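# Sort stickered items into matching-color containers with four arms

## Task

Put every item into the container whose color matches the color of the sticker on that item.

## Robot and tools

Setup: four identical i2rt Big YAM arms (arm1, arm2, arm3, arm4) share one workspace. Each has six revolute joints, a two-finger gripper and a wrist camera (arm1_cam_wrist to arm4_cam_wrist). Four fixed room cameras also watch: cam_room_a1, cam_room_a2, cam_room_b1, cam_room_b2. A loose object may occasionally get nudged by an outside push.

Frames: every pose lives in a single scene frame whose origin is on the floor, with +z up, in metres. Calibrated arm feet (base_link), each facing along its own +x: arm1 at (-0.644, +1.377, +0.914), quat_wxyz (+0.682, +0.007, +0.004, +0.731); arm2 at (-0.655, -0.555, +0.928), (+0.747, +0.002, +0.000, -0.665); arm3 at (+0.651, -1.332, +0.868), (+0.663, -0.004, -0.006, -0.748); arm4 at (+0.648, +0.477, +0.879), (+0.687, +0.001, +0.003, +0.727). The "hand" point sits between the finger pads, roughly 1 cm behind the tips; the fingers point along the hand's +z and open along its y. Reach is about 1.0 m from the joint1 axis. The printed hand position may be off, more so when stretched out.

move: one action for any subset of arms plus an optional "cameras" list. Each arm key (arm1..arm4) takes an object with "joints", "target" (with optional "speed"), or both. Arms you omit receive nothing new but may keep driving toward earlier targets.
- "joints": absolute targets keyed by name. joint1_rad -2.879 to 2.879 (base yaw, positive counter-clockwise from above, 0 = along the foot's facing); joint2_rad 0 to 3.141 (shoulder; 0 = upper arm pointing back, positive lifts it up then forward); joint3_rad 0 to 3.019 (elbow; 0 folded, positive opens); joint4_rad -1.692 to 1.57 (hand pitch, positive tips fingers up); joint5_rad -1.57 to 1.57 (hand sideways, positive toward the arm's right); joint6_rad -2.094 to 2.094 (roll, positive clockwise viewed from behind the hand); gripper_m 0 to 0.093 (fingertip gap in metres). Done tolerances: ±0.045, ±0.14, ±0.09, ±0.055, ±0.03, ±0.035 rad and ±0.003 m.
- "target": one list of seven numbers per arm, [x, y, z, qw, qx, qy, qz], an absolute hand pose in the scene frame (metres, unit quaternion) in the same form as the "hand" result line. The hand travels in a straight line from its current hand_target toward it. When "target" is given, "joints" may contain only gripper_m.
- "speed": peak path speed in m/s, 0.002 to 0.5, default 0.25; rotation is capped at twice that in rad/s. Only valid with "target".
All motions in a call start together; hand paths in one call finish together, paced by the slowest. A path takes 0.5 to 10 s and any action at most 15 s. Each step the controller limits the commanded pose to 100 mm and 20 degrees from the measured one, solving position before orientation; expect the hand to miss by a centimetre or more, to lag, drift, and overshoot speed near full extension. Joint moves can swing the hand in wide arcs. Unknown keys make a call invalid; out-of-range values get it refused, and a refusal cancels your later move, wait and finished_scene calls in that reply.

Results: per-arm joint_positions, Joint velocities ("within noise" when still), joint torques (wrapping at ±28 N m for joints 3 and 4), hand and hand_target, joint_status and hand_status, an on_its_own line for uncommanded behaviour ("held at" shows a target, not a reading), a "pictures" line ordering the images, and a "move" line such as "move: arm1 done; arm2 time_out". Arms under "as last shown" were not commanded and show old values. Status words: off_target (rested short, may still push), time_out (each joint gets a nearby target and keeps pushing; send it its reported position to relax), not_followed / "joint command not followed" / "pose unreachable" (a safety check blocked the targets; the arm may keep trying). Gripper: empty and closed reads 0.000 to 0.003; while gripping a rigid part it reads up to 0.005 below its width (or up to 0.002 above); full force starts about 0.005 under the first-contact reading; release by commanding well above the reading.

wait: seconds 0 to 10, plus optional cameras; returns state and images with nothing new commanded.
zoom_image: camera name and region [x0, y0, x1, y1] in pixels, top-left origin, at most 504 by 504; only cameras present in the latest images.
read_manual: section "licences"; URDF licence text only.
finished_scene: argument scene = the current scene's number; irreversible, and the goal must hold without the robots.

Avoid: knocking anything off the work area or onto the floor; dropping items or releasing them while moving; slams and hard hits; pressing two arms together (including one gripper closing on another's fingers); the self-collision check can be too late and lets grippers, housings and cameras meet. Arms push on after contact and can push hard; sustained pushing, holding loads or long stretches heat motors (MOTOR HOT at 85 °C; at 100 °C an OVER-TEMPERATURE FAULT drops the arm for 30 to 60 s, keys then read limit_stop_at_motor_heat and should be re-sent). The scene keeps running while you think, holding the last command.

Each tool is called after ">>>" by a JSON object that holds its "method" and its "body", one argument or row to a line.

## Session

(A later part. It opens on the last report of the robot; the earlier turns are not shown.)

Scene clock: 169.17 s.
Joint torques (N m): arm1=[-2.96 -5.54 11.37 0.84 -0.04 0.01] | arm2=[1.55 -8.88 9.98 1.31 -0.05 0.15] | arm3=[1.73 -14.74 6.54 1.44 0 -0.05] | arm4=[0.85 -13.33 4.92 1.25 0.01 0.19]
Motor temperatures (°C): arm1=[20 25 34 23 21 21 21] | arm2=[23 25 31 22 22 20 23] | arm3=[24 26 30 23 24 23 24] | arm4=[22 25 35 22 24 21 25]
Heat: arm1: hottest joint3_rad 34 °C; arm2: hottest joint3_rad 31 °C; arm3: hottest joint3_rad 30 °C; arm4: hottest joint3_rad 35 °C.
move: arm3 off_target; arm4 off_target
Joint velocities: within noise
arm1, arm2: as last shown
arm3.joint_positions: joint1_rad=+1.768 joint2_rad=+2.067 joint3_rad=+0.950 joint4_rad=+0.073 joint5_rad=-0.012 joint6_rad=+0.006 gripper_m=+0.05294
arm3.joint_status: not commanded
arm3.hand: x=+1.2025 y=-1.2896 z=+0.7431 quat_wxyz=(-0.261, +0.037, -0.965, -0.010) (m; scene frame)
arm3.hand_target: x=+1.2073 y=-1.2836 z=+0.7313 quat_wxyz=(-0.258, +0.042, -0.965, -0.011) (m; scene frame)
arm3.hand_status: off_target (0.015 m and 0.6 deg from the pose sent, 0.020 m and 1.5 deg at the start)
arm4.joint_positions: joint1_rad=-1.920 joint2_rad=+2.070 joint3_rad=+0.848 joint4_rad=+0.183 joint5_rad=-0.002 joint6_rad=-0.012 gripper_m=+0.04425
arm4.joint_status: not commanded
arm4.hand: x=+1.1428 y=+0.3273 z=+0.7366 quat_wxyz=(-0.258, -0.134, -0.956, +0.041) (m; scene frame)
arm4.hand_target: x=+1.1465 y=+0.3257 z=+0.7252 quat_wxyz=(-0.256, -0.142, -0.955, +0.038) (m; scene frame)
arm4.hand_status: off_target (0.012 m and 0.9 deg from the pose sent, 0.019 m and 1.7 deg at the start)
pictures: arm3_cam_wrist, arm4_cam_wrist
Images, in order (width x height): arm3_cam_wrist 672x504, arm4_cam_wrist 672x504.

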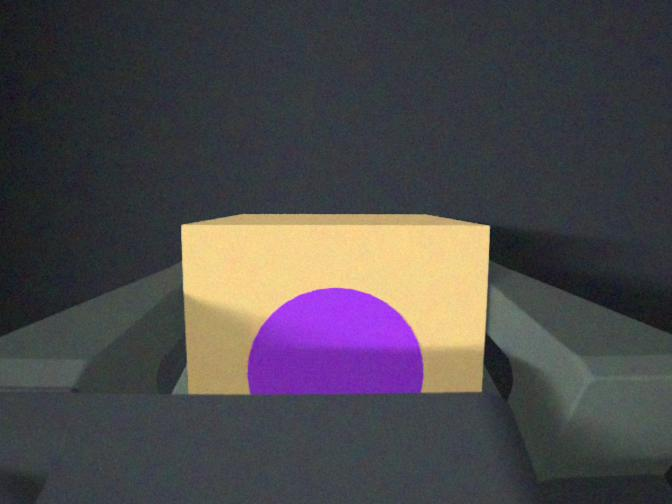

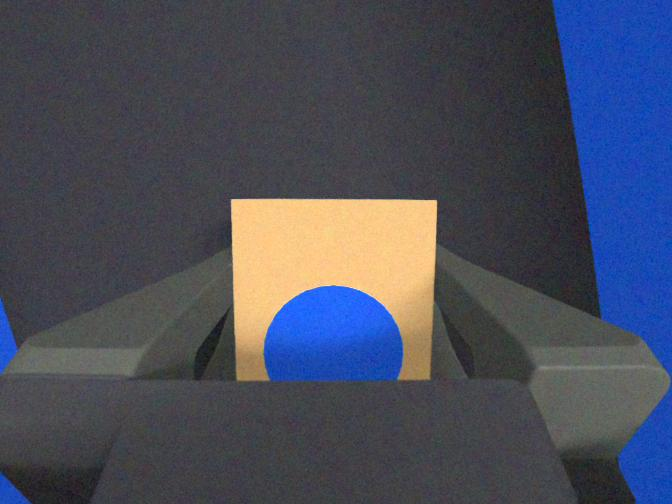

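Both in contact. Release and retreat.

>>> {"method": "move", "body": {
  "arm3": {"joints": {"gripper_m": 0.093}},
  "arm4": {"joints": {"gripper_m": 0.093}},
  "cameras": []
}}

>>> {"method": "move", "body": {
  "arm3": {"target": [1.16, -1.288, 0.93, 0.2585, -0.0421, 0.965, 0.0113], "speed": 0.3},
  "arm4": {"target": [1.1, 0.34, 0.93, 0.256, 0.1419, 0.9554, -0.038], "speed": 0.3},
  "cameras": ["arm3_cam_wrist", "arm4_cam_wrist"]
}}

Scene clock: 174.77 s.
Joint torques (N m): arm1=[-2.49 -5.42 11.34 1.03 -0.01 -0.01] | arm2=[1.67 -9 10.04 1.29 -0.04 0.15] | arm3=[1.96 -14.86 6.31 1.25 -0.02 -0.05] | arm4=[0.91 -13.45 5.01 1.25 0.05 0.2]
Motor temperatures (°C): arm1=[20 25 34 23 21 21 21] | arm2=[23 25 31 22 22 20 23] | arm3=[24 26 30 23 24 23 24] | arm4=[22 25 34 22 24 21 25]
Heat: arm1: hottest joint3_rad 34 °C; arm2: hottest joint3_rad 31 °C; arm3: hottest joint3_rad 30 °C; arm4: hottest joint3_rad 34 °C.
move: arm3 done; arm4 done
Joint velocities: within noise
arm1, arm2: as last shown
arm3.joint_positions: joint1_rad=+1.768 joint2_rad=+2.069 joint3_rad=+0.953 joint4_rad=+0.078 joint5_rad=-0.011 joint6_rad=+0.006 gripper_m=+0.09295
arm3.joint_status: all done
arm3.hand: x=+1.2046 y=-1.2895 z=+0.7432 quat_wxyz=(-0.263, +0.037, -0.964, -0.010) (m; scene frame)
arm3.hand_target: x=+1.2075 y=-1.2836 z=+0.7314 quat_wxyz=(-0.259, +0.042, -0.965, -0.011) (m; scene frame)
arm3.hand_status: not commanded
arm4.joint_positions: joint1_rad=-1.920 joint2_rad=+2.071 joint3_rad=+0.848 joint4_rad=+0.185 joint5_rad=-0.002 joint6_rad=-0.011 gripper_m=+0.09290
arm4.joint_status: all done
arm4.hand: x=+1.1431 y=+0.3272 z=+0.7366 quat_wxyz=(-0.258, -0.135, -0.956, +0.041) (m; scene frame)
arm4.hand_target: x=+1.1464 y=+0.3256 z=+0.7252 quat_wxyz=(-0.256, -0.142, -0.955, +0.038) (m; scene frame)
arm4.hand_status: not commanded
pictures: none
No camera images: "cameras" was empty.

Scene clock: 176.13 s.
Joint torques (N m): arm1=[-2.49 -6.01 11.47 0.81 -0.02 0] | arm2=[1.55 -8.82 10.02 1.29 -0.05 0.15] | arm3=[1.26 -12.81 7.84 0.72 -0.07 -0.11] | arm4=[0.38 -10.93 7.6 0.54 0.02 0.15]
Motor temperatures (°C): arm1=[20 24 34 23 21 21 21] | arm2=[23 25 31 22 22 20 23] | arm3=[24 26 30 23 24 23 24] | arm4=[22 25 34 22 24 21 25]
Heat: arm1: hottest joint3_rad 34 °C; arm2: hottest joint3_rad 31 °C; arm3: hottest joint3_rad 30 °C; arm4: hottest joint3_rad 34 °C.
move: arm3 done; arm4 done
Joint velocities: within noise
arm1, arm2: as last shown
arm3.joint_positions: joint1_rad=+1.768 joint2_rad=+1.551 joint3_rad=+0.898 joint4_rad=-0.380 joint5_rad=-0.013 joint6_rad=+0.007 gripper_m=+0.09296
arm3.joint_status: not commanded
arm3.hand: x=+1.1611 y=-1.2898 z=+0.9349 quat_wxyz=(-0.266, +0.037, -0.963, -0.011) (m; scene frame)
arm3.hand_target: x=+1.1599 y=-1.2880 z=+0.9300 quat_wxyz=(-0.259, +0.042, -0.965, -0.011) (m; scene frame)
arm3.hand_status: done (0.005 m and 1.0 deg from the pose sent, 0.192 m and 0.8 deg at the start)
arm4.joint_positions: joint1_rad=-1.920 joint2_rad=+1.477 joint3_rad=+0.773 joint4_rad=-0.324 joint5_rad=-0.002 joint6_rad=-0.011 gripper_m=+0.09291
arm4.joint_status: not commanded
arm4.hand: x=+1.1001 y=+0.3411 z=+0.9335 quat_wxyz=(-0.263, -0.134, -0.954, +0.042) (m; scene frame)
arm4.hand_target: x=+1.1000 y=+0.3400 z=+0.9300 quat_wxyz=(-0.256, -0.142, -0.955, +0.038) (m; scene frame)
arm4.hand_status: done (0.004 m and 1.3 deg from the pose sent, 0.198 m and 1.0 deg at the start)
pictures: arm3_cam_wrist, arm4_cam_wrist
Images, in order (width x height): arm3_cam_wrist 672x504, arm4_cam_wrist 672x504.

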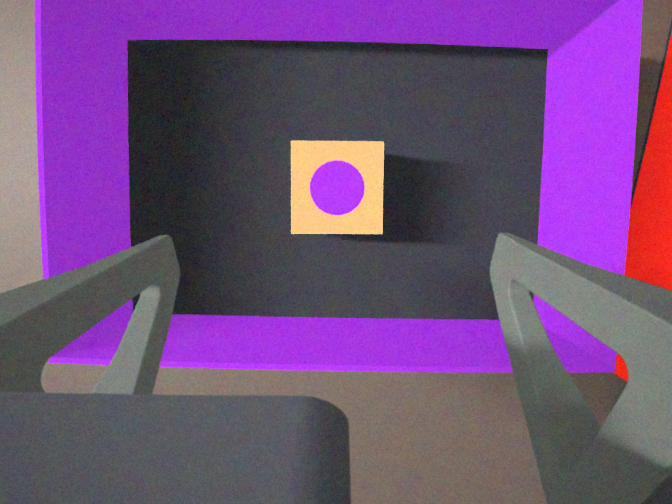

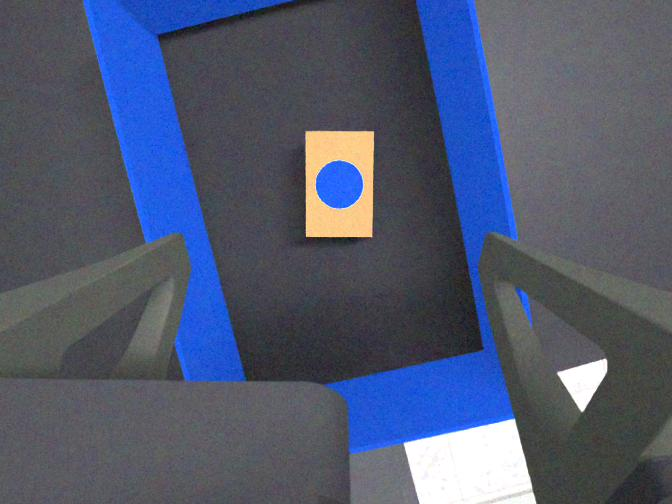

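>>> {"method": "finished_scene", "body": {
  "scene": 2
}}

The scene is finished: the task was done.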